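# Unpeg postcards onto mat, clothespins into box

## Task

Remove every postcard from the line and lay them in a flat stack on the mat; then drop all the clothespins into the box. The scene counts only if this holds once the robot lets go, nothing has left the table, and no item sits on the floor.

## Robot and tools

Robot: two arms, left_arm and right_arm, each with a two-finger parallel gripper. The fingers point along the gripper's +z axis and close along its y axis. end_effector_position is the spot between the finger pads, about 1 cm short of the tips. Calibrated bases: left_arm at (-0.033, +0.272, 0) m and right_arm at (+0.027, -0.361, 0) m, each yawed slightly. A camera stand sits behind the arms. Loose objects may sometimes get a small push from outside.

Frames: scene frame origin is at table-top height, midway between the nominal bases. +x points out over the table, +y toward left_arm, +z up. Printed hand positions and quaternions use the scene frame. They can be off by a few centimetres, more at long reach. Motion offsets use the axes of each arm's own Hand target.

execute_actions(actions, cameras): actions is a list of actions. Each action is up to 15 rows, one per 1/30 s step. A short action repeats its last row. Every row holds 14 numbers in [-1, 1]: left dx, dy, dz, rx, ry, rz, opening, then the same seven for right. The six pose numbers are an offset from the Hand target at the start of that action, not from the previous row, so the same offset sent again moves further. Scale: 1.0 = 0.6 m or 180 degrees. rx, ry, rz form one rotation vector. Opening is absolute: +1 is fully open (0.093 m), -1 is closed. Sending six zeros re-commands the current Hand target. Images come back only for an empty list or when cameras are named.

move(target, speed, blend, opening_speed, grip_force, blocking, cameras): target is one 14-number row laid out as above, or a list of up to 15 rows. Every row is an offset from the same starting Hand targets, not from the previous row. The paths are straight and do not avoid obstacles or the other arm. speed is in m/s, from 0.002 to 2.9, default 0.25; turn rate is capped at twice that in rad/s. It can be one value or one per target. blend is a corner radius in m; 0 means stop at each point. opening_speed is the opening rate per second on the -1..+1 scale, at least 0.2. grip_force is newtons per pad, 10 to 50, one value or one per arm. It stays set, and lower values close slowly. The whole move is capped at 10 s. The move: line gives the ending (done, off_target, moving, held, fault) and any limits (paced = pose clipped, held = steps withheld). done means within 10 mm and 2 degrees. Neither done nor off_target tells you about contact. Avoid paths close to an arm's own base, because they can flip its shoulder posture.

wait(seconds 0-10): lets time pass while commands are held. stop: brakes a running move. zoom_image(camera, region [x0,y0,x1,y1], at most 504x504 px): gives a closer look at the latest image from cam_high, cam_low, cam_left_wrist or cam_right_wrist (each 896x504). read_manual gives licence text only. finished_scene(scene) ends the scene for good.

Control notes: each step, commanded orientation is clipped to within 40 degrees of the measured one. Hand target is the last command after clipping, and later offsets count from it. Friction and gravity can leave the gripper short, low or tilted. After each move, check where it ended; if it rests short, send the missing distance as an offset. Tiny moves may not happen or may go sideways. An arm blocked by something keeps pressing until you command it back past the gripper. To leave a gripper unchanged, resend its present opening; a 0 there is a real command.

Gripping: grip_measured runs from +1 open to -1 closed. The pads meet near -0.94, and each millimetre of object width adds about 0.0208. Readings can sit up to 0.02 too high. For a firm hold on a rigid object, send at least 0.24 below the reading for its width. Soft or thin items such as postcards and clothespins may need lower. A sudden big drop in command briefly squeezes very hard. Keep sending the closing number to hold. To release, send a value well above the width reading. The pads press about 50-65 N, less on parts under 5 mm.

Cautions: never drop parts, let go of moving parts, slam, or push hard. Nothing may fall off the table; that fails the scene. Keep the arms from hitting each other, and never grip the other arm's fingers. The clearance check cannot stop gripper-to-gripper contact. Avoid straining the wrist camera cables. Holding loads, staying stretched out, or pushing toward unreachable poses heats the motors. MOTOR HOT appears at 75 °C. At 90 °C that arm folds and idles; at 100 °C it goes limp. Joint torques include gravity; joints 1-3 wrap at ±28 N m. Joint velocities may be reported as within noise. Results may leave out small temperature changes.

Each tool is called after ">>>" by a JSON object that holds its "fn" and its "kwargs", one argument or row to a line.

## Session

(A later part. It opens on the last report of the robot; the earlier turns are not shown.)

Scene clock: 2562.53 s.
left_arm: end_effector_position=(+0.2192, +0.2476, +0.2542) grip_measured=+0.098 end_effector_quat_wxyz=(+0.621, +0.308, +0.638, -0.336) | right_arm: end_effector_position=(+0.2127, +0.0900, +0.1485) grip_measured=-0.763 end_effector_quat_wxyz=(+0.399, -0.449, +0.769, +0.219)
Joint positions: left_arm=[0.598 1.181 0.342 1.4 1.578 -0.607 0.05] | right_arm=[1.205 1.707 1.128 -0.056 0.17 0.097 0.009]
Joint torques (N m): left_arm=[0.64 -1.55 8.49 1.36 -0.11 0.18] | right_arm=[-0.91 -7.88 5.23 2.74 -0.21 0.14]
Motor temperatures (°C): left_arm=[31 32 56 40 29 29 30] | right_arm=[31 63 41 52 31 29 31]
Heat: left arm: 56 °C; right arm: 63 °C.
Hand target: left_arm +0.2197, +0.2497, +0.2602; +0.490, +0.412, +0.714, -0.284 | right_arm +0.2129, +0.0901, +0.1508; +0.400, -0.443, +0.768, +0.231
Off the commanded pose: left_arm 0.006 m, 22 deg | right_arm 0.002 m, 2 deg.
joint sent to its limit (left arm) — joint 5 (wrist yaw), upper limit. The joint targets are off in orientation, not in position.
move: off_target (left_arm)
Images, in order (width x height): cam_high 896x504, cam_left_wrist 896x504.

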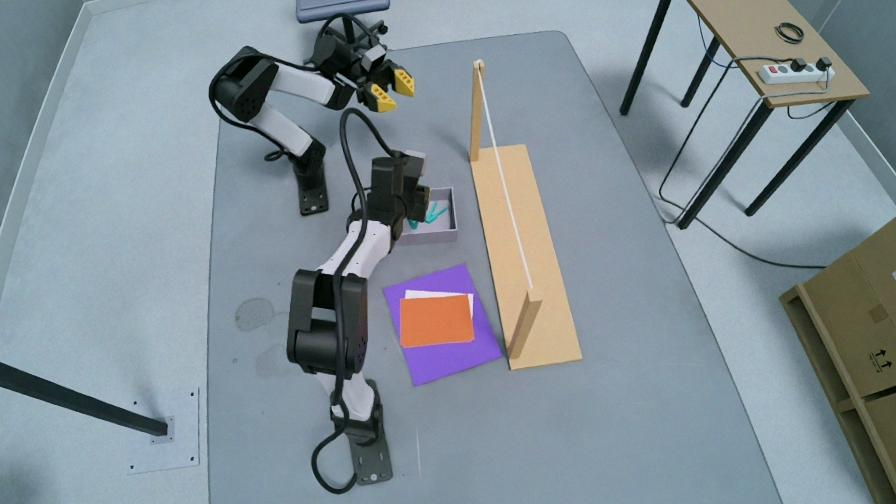

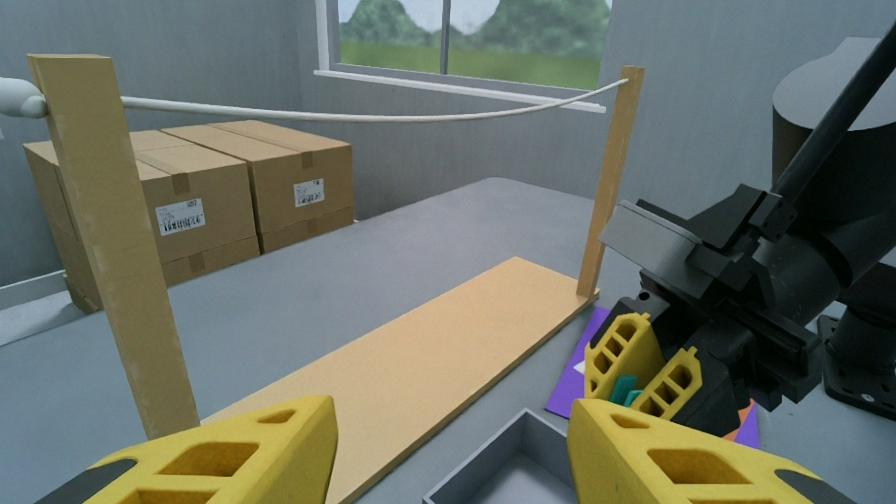

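>>> {"fn": "move", "kwargs": {
  "target": [0,0,0,0,0,0,0.1,0.113,0,0.0793,0,0,0,-0.98],
  "speed": 0.1,
  "cameras": ["cam_right_wrist","cam_high"]
}}

>>> {"fn": "zoom_image", "kwargs": {
  "camera": "cam_high",
  "region": [330, 130, 570, 290]
}}

Scene clock: 2574.17 s.
left_arm: end_effector_position=(+0.2192, +0.2476, +0.2542) grip_measured=+0.098 end_effector_quat_wxyz=(+0.621, +0.308, +0.638, -0.336) | right_arm: end_effector_position=(+0.2124, +0.0944, +0.0806) grip_measured=-0.763 end_effector_quat_wxyz=(+0.409, -0.443, +0.762, +0.235)
Joint positions: left_arm=[0.598 1.181 0.342 1.4 1.578 -0.607 0.05] | right_arm=[1.205 1.843 0.955 0.292 0.16 0.102 0.009]
Joint torques (N m): left_arm=[0.64 -1.66 8.58 1.33 -0.09 0.17] | right_arm=[-0.9 -6.32 4.21 2.67 -0.11 0.09]
Motor temperatures (°C): left_arm=[31 32 56 40 29 29 30] | right_arm=[31 60 41 51 31 29 31]
Heat: left arm: 56 °C; right arm: 60 °C.
Hand target: left_arm +0.2197, +0.2497, +0.2602; +0.490, +0.412, +0.714, -0.284 | right_arm +0.2129, +0.0903, +0.0680; +0.400, -0.443, +0.768, +0.231
Off the commanded pose: left_arm 0.006 m, 22 deg | right_arm 0.013 m, 1 deg.
joint sent to its limit (left arm) — joint 5 (wrist yaw), upper limit. The joint targets are off in orientation, not in position.
move: off_target (left_arm, right_arm)
Images, in order (width x height): cam_high 896x504, cam_right_wrist 896x504.

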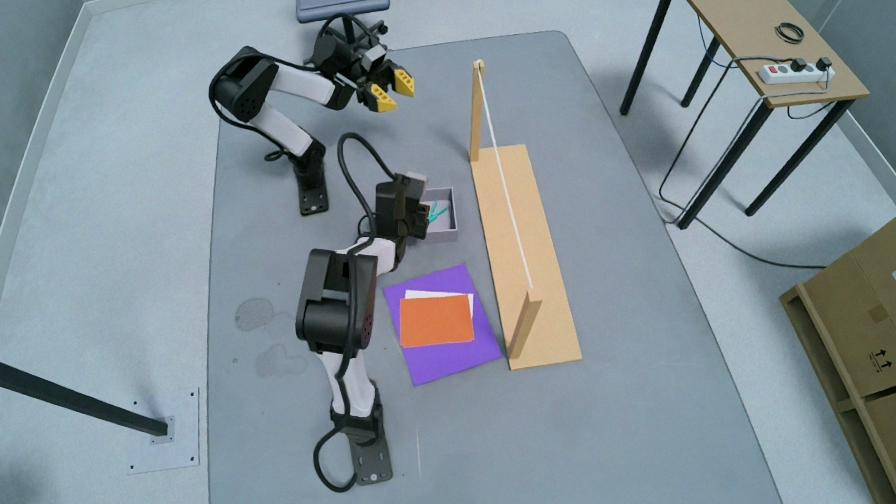

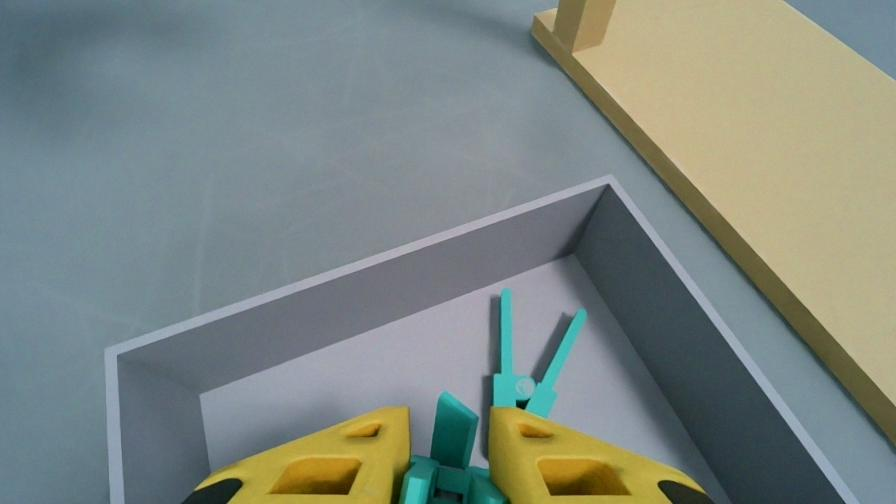

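Scaled by 2.100.

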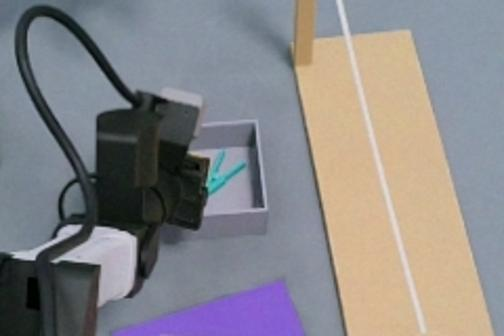

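>>> {"fn": "move", "kwargs": {
  "target": [0,0,0,0,0,0,0.1,0.0205,0,0.0143,0,0,0,-0.98],
  "speed": 0.05,
  "cameras": ["cam_right_wrist","cam_left_wrist"]
}}

Scene clock: 2584.60 s.
left_arm: end_effector_position=(+0.2192, +0.2476, +0.2542) grip_measured=+0.098 end_effector_quat_wxyz=(+0.621, +0.308, +0.638, -0.336) | right_arm: end_effector_position=(+0.2131, +0.1003, +0.0786) grip_measured=-0.763 end_effector_quat_wxyz=(+0.422, -0.436, +0.754, +0.251)
Joint positions: left_arm=[0.598 1.181 0.342 1.4 1.578 -0.607 0.05] | right_arm=[1.205 1.87 0.937 0.381 0.152 0.106 0.009]
Joint torques (N m): left_arm=[1.09 -1.47 8.85 1.35 -0.09 0.21] | right_arm=[-0.88 -5.6 3.66 2.38 -0.03 0.04]
Motor temperatures (°C): left_arm=[31 32 56 40 29 29 30] | right_arm=[31 57 40 52 31 29 31]
Heat: left arm: 56 °C; right arm: 57 °C.
Hand target: left_arm +0.2197, +0.2497, +0.2602; +0.490, +0.412, +0.714, -0.284 | right_arm +0.2129, +0.0903, +0.0530; +0.400, -0.443, +0.768, +0.231
Off the commanded pose: left_arm 0.006 m, 22 deg | right_arm 0.027 m, 4 deg.
joint sent to its limit (left arm) — joint 5 (wrist yaw), upper limit. The joint targets are off in orientation, not in position.
move: off_target (left_arm, right_arm)
Images, in order (width x height): cam_left_wrist 896x504, cam_right_wrist 896x504.

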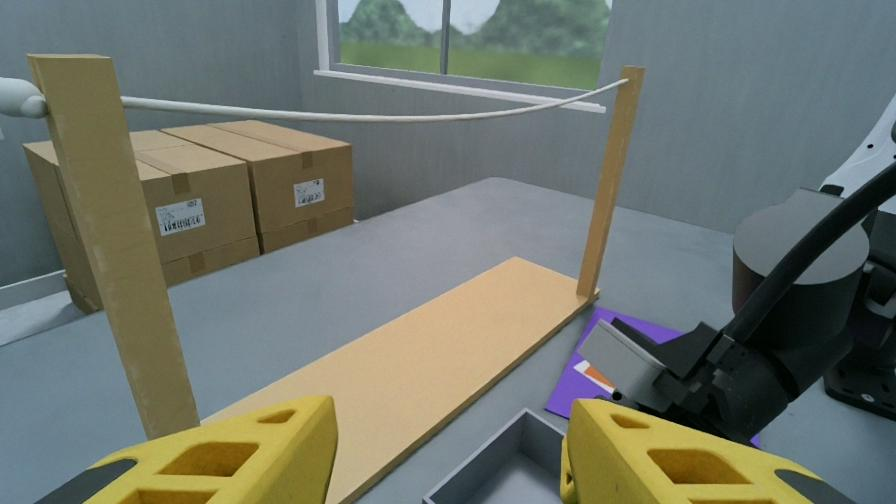

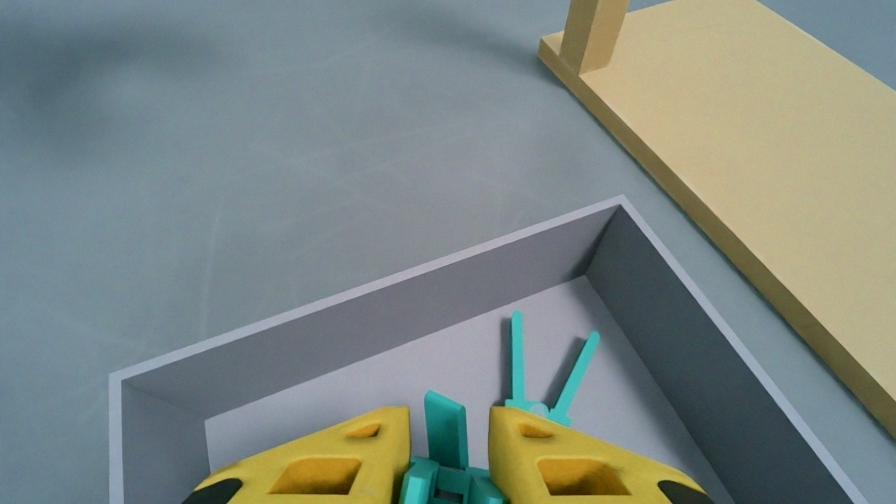

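>>> {"fn": "zoom_image", "kwargs": {
  "camera": "cam_right_wrist",
  "region": [330, 280, 630, 504]
}}

Scaled by 1.680.

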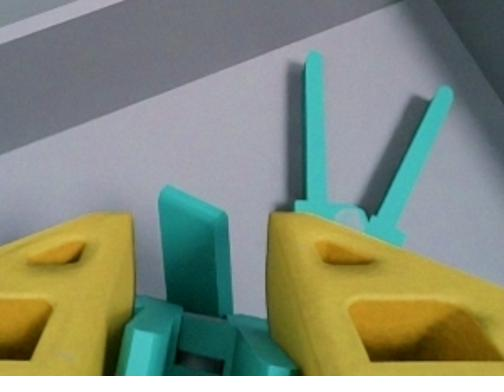

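>>> {"fn": "move", "kwargs": {
  "target": [
    [0,0,0,0,0,0,0.1,-0.0614,0,-0.043,0,0,0,-0.98],
    [0,0,0,0,0,0,0.1,-0.0864,0.0482,-0.0075,0,0,0,-0.98]
  ],
  "speed": 0.08,
  "blend": 0.008,
  "cameras": ["cam_right_wrist","cam_left_wrist"]
}}

>>> {"fn": "zoom_image", "kwargs": {
  "camera": "cam_right_wrist",
  "region": [330, 280, 630, 504]
}}

Scene clock: 2628.00 s.
left_arm: end_effector_position=(+0.2192, +0.2476, +0.2542) grip_measured=+0.098 end_effector_quat_wxyz=(+0.621, +0.308, +0.638, -0.336) | right_arm: end_effector_position=(+0.1981, +0.1177, +0.0873) grip_measured=-0.763 end_effector_quat_wxyz=(+0.388, -0.454, +0.771, +0.222)
Joint positions: left_arm=[0.598 1.181 0.342 1.4 1.578 -0.607 0.05] | right_arm=[1.257 1.888 1.103 0.126 0.191 0.134 0.009]
Joint torques (N m): left_arm=[0.8 -1.31 8.92 1.34 -0.08 0.29] | right_arm=[0.02 -7.65 8.08 2.61 0.1 0.14]
Motor temperatures (°C): left_arm=[31 32 56 40 29 29 30] | right_arm=[31 53 39 51 31 29 32]
Heat: left arm: 56 °C; right arm: 53 °C.
Hand target: left_arm +0.2197, +0.2497, +0.2602; +0.490, +0.412, +0.714, -0.284 | right_arm +0.2010, +0.1272, +0.0980; +0.400, -0.443, +0.768, +0.231
Off the commanded pose: left_arm 0.006 m, 22 deg | right_arm 0.015 m, 2 deg.
joint sent to its limit (left arm) — joint 5 (wrist yaw), upper limit. The joint targets are off in orientation, not in position.
move: off_target (left_arm, right_arm)
Images, in order (width x height): cam_left_wrist 896x504, cam_right_wrist 896x504.

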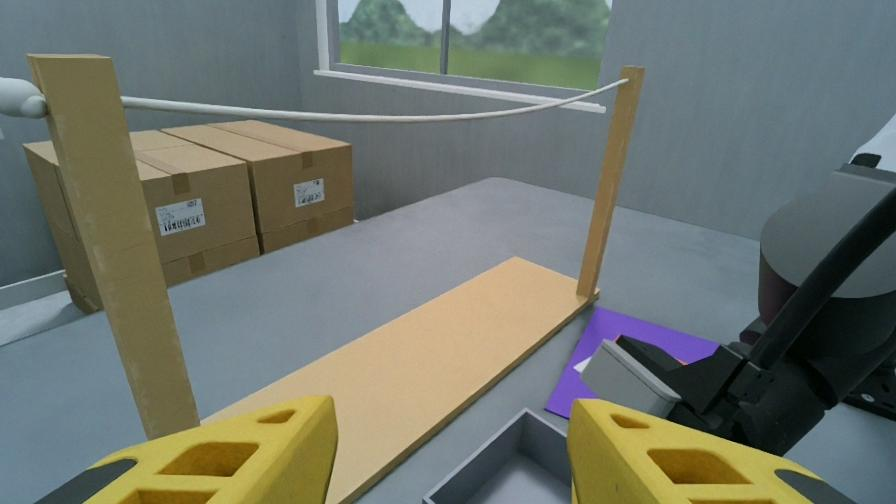

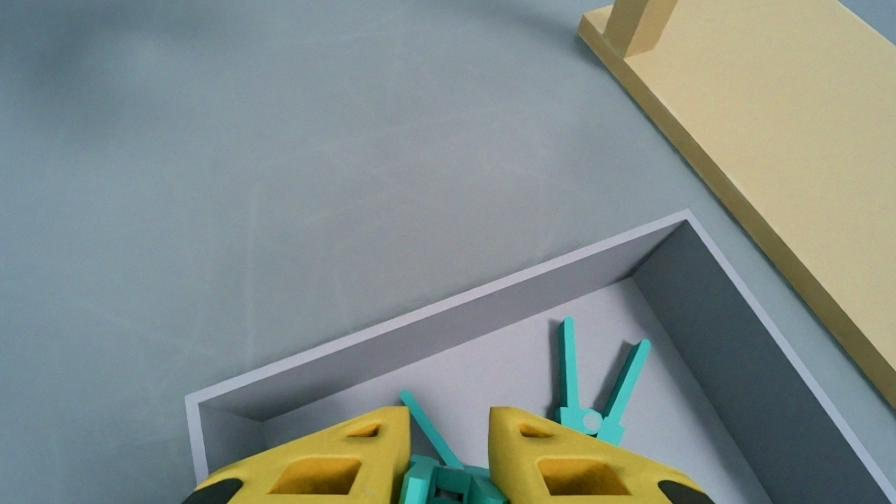

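Scaled by 1.680.

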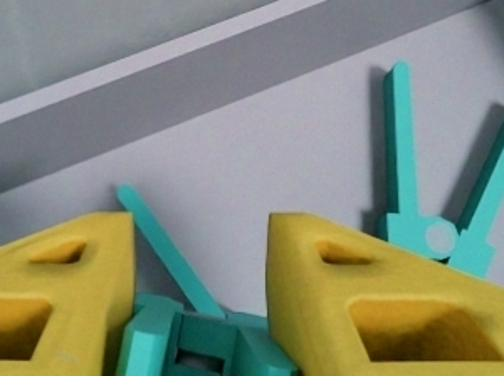

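>>> {"fn": "move", "kwargs": {
  "target": [
    [0,0,0,0,0,0,0.1,-0.0177,-0.04,0.0252,0,0,0,-0.98],
    [0,0,0,0,0,0,0.1,0.0437,-0.04,0.0682,0,0,0,-0.98]
  ],
  "speed": 0.06,
  "cameras": ["cam_right_wrist","cam_left_wrist"]
}}

Scene clock: 2650.77 s.
left_arm: end_effector_position=(+0.2192, +0.2476, +0.2542) grip_measured=+0.098 end_effector_quat_wxyz=(+0.621, +0.308, +0.638, -0.336) | right_arm: end_effector_position=(+0.2314, +0.1290, +0.0550) grip_measured=-0.763 end_effector_quat_wxyz=(+0.398, -0.442, +0.773, +0.221)
Joint positions: left_arm=[0.598 1.181 0.342 1.4 1.578 -0.607 0.05] | right_arm=[1.194 2.027 1.135 0.257 0.164 0.106 0.009]
Joint torques (N m): left_arm=[0.64 -1.69 8.58 1.36 -0.08 0.19] | right_arm=[-0.64 -8.28 4.63 2.92 -0.23 -0.02]
Motor temperatures (°C): left_arm=[31 32 56 40 29 29 30] | right_arm=[31 54 41 50 31 29 32]
Heat: left arm: 56 °C; right arm: 54 °C.
Hand target: left_arm +0.2197, +0.2497, +0.2602; +0.490, +0.412, +0.714, -0.284 | right_arm +0.2310, +0.1312, +0.0530; +0.400, -0.443, +0.768, +0.231
Off the commanded pose: left_arm 0.006 m, 22 deg | right_arm 0.003 m, 1 deg.
joint sent to its limit (left arm) — joint 5 (wrist yaw), upper limit. The joint targets are off in orientation, not in position.
move: off_target (left_arm)
Images, in order (width x height): cam_left_wrist 896x504, cam_right_wrist 896x504.

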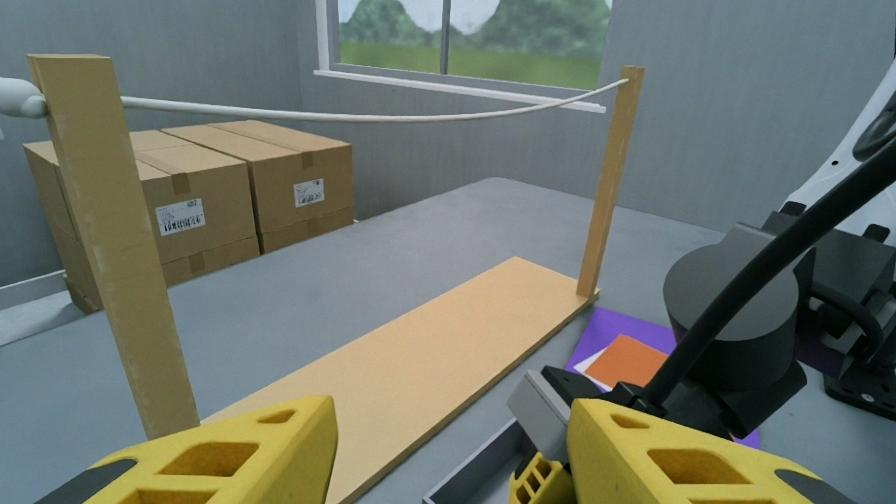

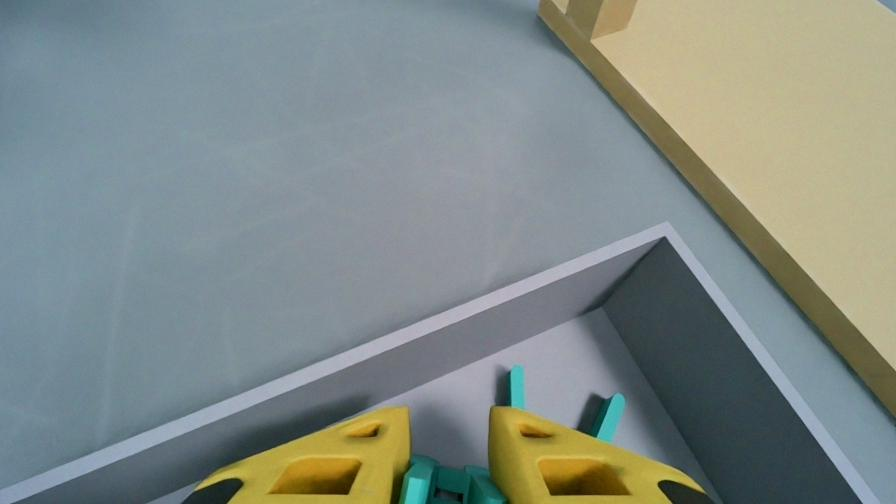

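>>> {"fn": "move", "kwargs": {
  "target": [
    [0,0,0,0,0,0,0.1,-0.0068,0,-0.0048,0,0,0,-0.98],
    [0,0,0,0,0,0,0.1,-0.0068,0,-0.0048,0,0,0,-0.3]
  ],
  "speed": 0.05,
  "opening_speed": 0.5,
  "cameras": ["cam_right_wrist","cam_left_wrist"]
}}

Scene clock: 2661.33 s.
left_arm: end_effector_position=(+0.2192, +0.2476, +0.2542) grip_measured=+0.098 end_effector_quat_wxyz=(+0.621, +0.308, +0.638, -0.336) | right_arm: end_effector_position=(+0.2314, +0.1290, +0.0551) grip_measured=-0.299 end_effector_quat_wxyz=(+0.398, -0.442, +0.773, +0.221)
Joint positions: left_arm=[0.598 1.181 0.342 1.4 1.578 -0.607 0.05] | right_arm=[1.194 2.027 1.135 0.257 0.164 0.106 0.031]
Joint torques (N m): left_arm=[0.76 -1.65 8.77 1.37 -0.13 0.22] | right_arm=[-0.64 -9.21 5.09 2.72 -0.24 -0.02]
Motor temperatures (°C): left_arm=[31 31 56 40 29 29 30] | right_arm=[31 55 40 49 31 29 32]
Heat: left arm: 56 °C; right arm: 55 °C.
Hand target: left_arm +0.2197, +0.2497, +0.2602; +0.490, +0.412, +0.714, -0.284 | right_arm +0.2309, +0.1312, +0.0580; +0.400, -0.443, +0.768, +0.231
Off the commanded pose: left_arm 0.006 m, 22 deg | right_arm 0.004 m, 1 deg.
joint sent to its limit (left arm) — joint 5 (wrist yaw), upper limit. The joint targets are off in orientation, not in position.
move: off_target (left_arm)
Images, in order (width x height): cam_left_wrist 896x504, cam_right_wrist 896x504.

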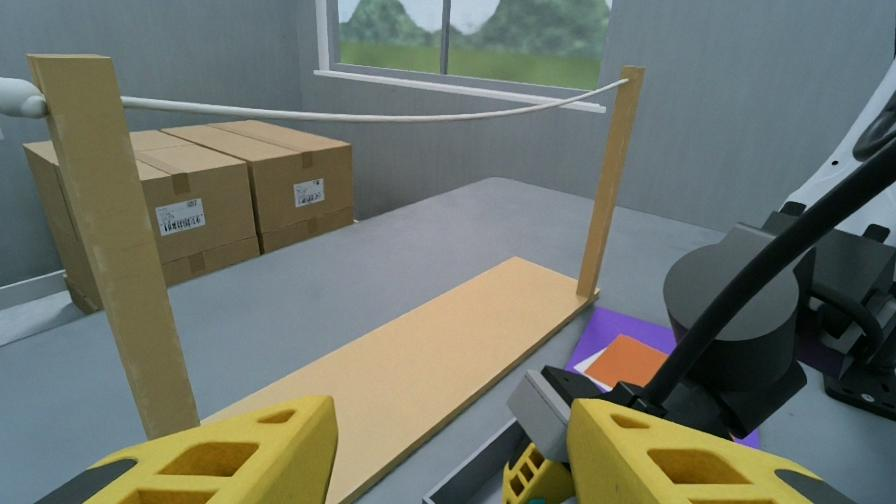

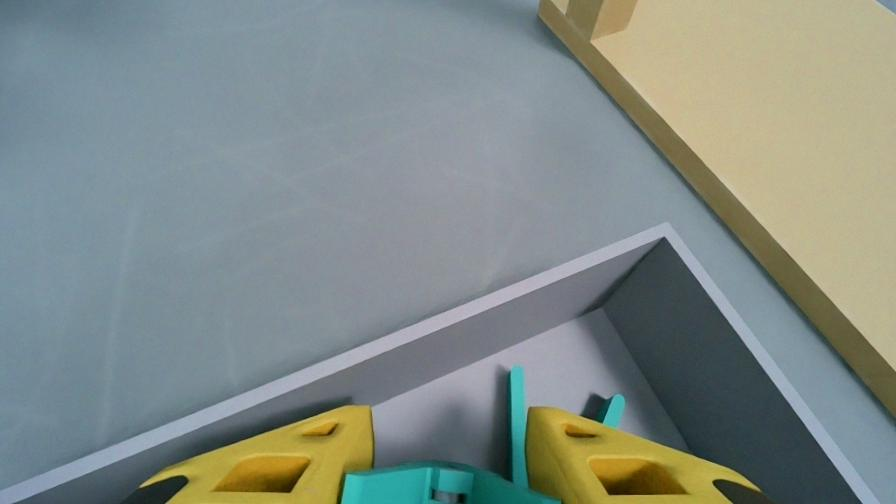

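>>> {"fn": "move", "kwargs": {
  "target": [0,0,0,0,0,0,0.1,0,0,0,0,0,0,0.1],
  "speed": 0.02,
  "opening_speed": 0.5,
  "cameras": ["cam_right_wrist"]
}}

Scene clock: 2672.57 s.
left_arm: end_effector_position=(+0.2192, +0.2476, +0.2542) grip_measured=+0.098 end_effector_quat_wxyz=(+0.621, +0.308, +0.638, -0.336) | right_arm: end_effector_position=(+0.2314, +0.1290, +0.0551) grip_measured=+0.099 end_effector_quat_wxyz=(+0.398, -0.442, +0.773, +0.221)
Joint positions: left_arm=[0.598 1.181 0.342 1.4 1.578 -0.607 0.05] | right_arm=[1.194 2.027 1.135 0.257 0.164 0.106 0.05]
Joint torques (N m): left_arm=[0.76 -1.54 8.62 1.28 -0.16 0.21] | right_arm=[-0.64 -9.2 5.09 2.72 -0.24 -0.02]
Motor temperatures (°C): left_arm=[31 31 56 40 29 29 30] | right_arm=[31 56 39 49 31 29 31]
Heat: left arm: 56 °C; right arm: 56 °C.
Hand target: left_arm +0.2197, +0.2497, +0.2602; +0.490, +0.412, +0.714, -0.284 | right_arm +0.2309, +0.1312, +0.0580; +0.400, -0.443, +0.768, +0.231
Off the commanded pose: left_arm 0.006 m, 22 deg | right_arm 0.004 m, 1 deg.
joint sent to its limit (left arm) — joint 5 (wrist yaw), upper limit. The joint targets are off in orientation, not in position.
move: off_target (left_arm)
Images, in order (width x height): cam_right_wrist 896x504.

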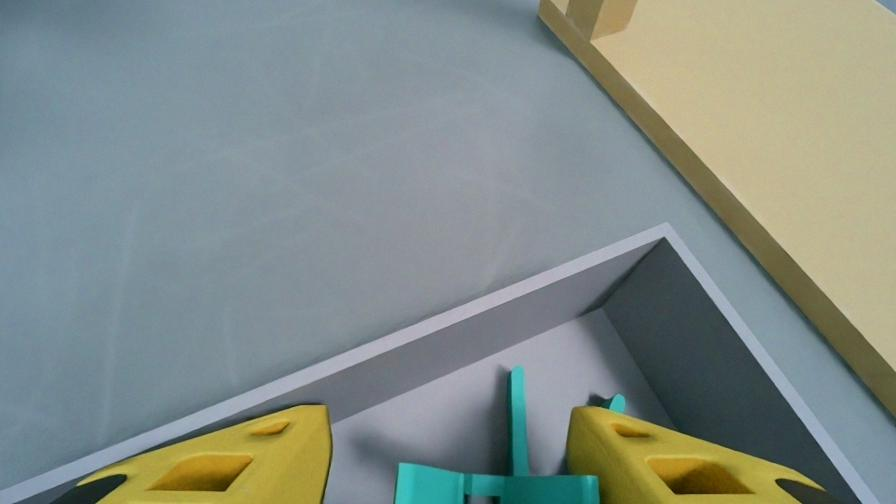

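>>> {"fn": "move", "kwargs": {
  "target": [0,0,0,0,0,0,0.1,-0.109,0,-0.0765,0,0,0,0.1],
  "speed": 0.06,
  "cameras": ["cam_right_wrist"]
}}

Scene clock: 2682.90 s.
left_arm: end_effector_position=(+0.2192, +0.2476, +0.2542) grip_measured=+0.098 end_effector_quat_wxyz=(+0.621, +0.308, +0.638, -0.336) | right_arm: end_effector_position=(+0.2291, +0.1230, +0.1105) grip_measured=+0.099 end_effector_quat_wxyz=(+0.382, -0.449, +0.780, +0.208)
Joint positions: left_arm=[0.598 1.181 0.342 1.4 1.578 -0.607 0.05] | right_arm=[1.194 1.904 1.25 -0.028 0.162 0.105 0.05]
Joint torques (N m): left_arm=[0.72 -1.81 8.68 1.33 -0.1 0.22] | right_arm=[-0.66 -10.96 8.1 2.52 -0.22 -0.02]
Motor temperatures (°C): left_arm=[31 31 56 40 29 29 30] | right_arm=[31 58 39 48 31 29 31]
Heat: left arm: 56 °C; right arm: 58 °C.
Hand target: left_arm +0.2197, +0.2497, +0.2602; +0.490, +0.412, +0.714, -0.284 | right_arm +0.2309, +0.1311, +0.1379; +0.400, -0.443, +0.768, +0.231
Off the commanded pose: left_arm 0.006 m, 22 deg | right_arm 0.029 m, 4 deg.
joint sent to its limit (left arm) — joint 5 (wrist yaw), upper limit. The joint targets are off in orientation, not in position.
move: off_target (left_arm, right_arm)
Images, in order (width x height): cam_right_wrist 896x504.

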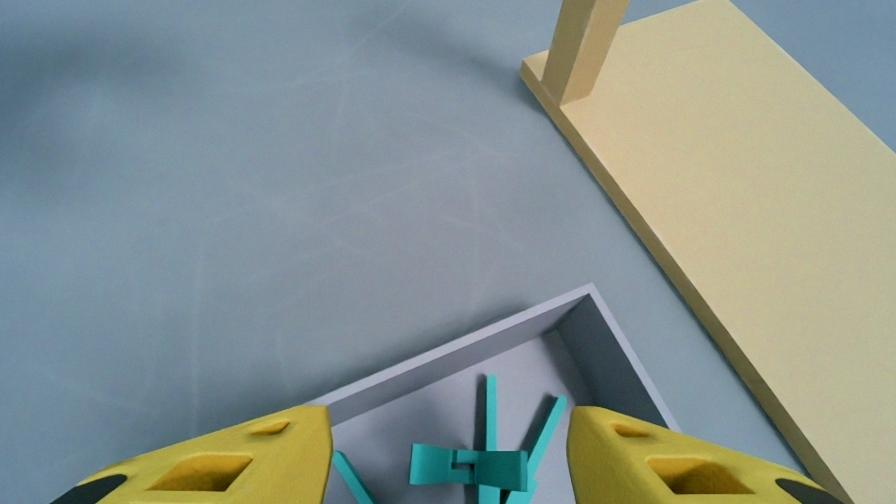

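>>> {"fn": "move", "kwargs": {
  "target": [
    [0,0,0,0,0,0,0.1,-0.07,0,-0.05,0,0,0,0.1],
    [0,0,0,0,0,0,0.1,-0.0608,-0.0378,-0.204,0,0,0,0.1]
  ],
  "speed": 0.15,
  "blend": 0.02,
  "cameras": ["cam_right_wrist","cam_high"]
}}

>>> {"fn": "zoom_image", "kwargs": {
  "camera": "cam_high",
  "region": [350, 160, 550, 400]
}}

Scene clock: 2697.63 s.
left_arm: end_effector_position=(+0.2192, +0.2476, +0.2542) grip_measured=+0.098 end_effector_quat_wxyz=(+0.621, +0.308, +0.638, -0.336) | right_arm: end_effector_position=(+0.2120, +0.0545, +0.2383) grip_measured=+0.099 end_effector_quat_wxyz=(+0.402, -0.441, +0.770, +0.227)
Joint positions: left_arm=[0.598 1.181 0.342 1.4 1.578 -0.607 0.05] | right_arm=[1.17 1.516 1.278 -0.379 0.14 0.092 0.05]
Joint torques (N m): left_arm=[1.07 -1.76 8.55 1.31 -0.1 0.24] | right_arm=[-0.91 -7.17 5.26 2.57 -0.22 -0.04]
Motor temperatures (°C): left_arm=[31 31 56 40 29 29 30] | right_arm=[31 60 42 49 31 29 31]
Heat: left arm: 56 °C; right arm: 60 °C.
Hand target: left_arm +0.2197, +0.2497, +0.2602; +0.490, +0.412, +0.714, -0.284 | right_arm +0.2109, +0.0511, +0.2380; +0.400, -0.443, +0.768, +0.231
Off the commanded pose: left_arm 0.006 m, 22 deg | right_arm 0.004 m, 1 deg.
joint sent to its limit (left arm) — joint 5 (wrist yaw), upper limit. The joint targets are off in orientation, not in position.
move: off_target (left_arm)
Images, in order (width x height): cam_high 896x504, cam_right_wrist 896x504.

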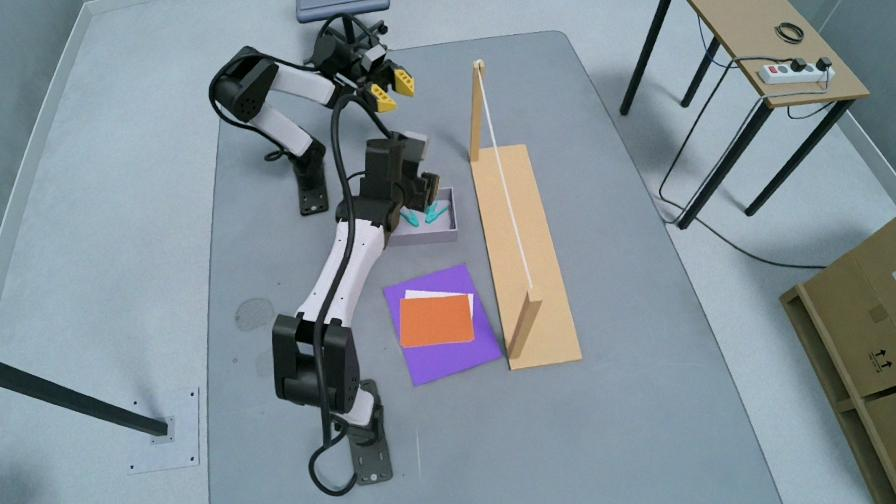

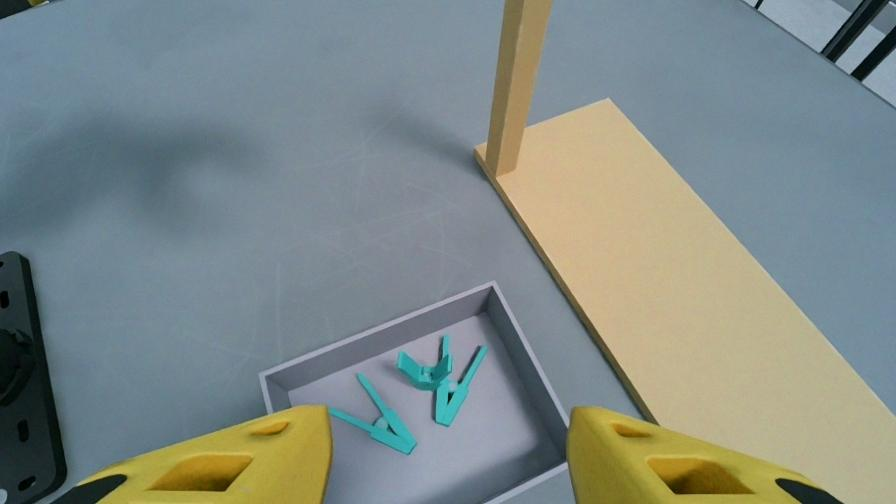

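Scaled by 2.100.

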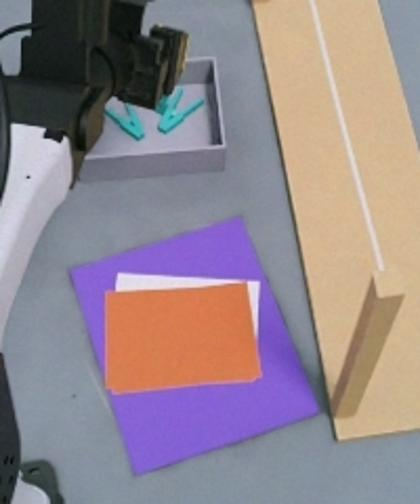

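>>> {"fn": "finished_scene", "kwargs": {
  "scene": 2
}}

The scene is finished: the task was done.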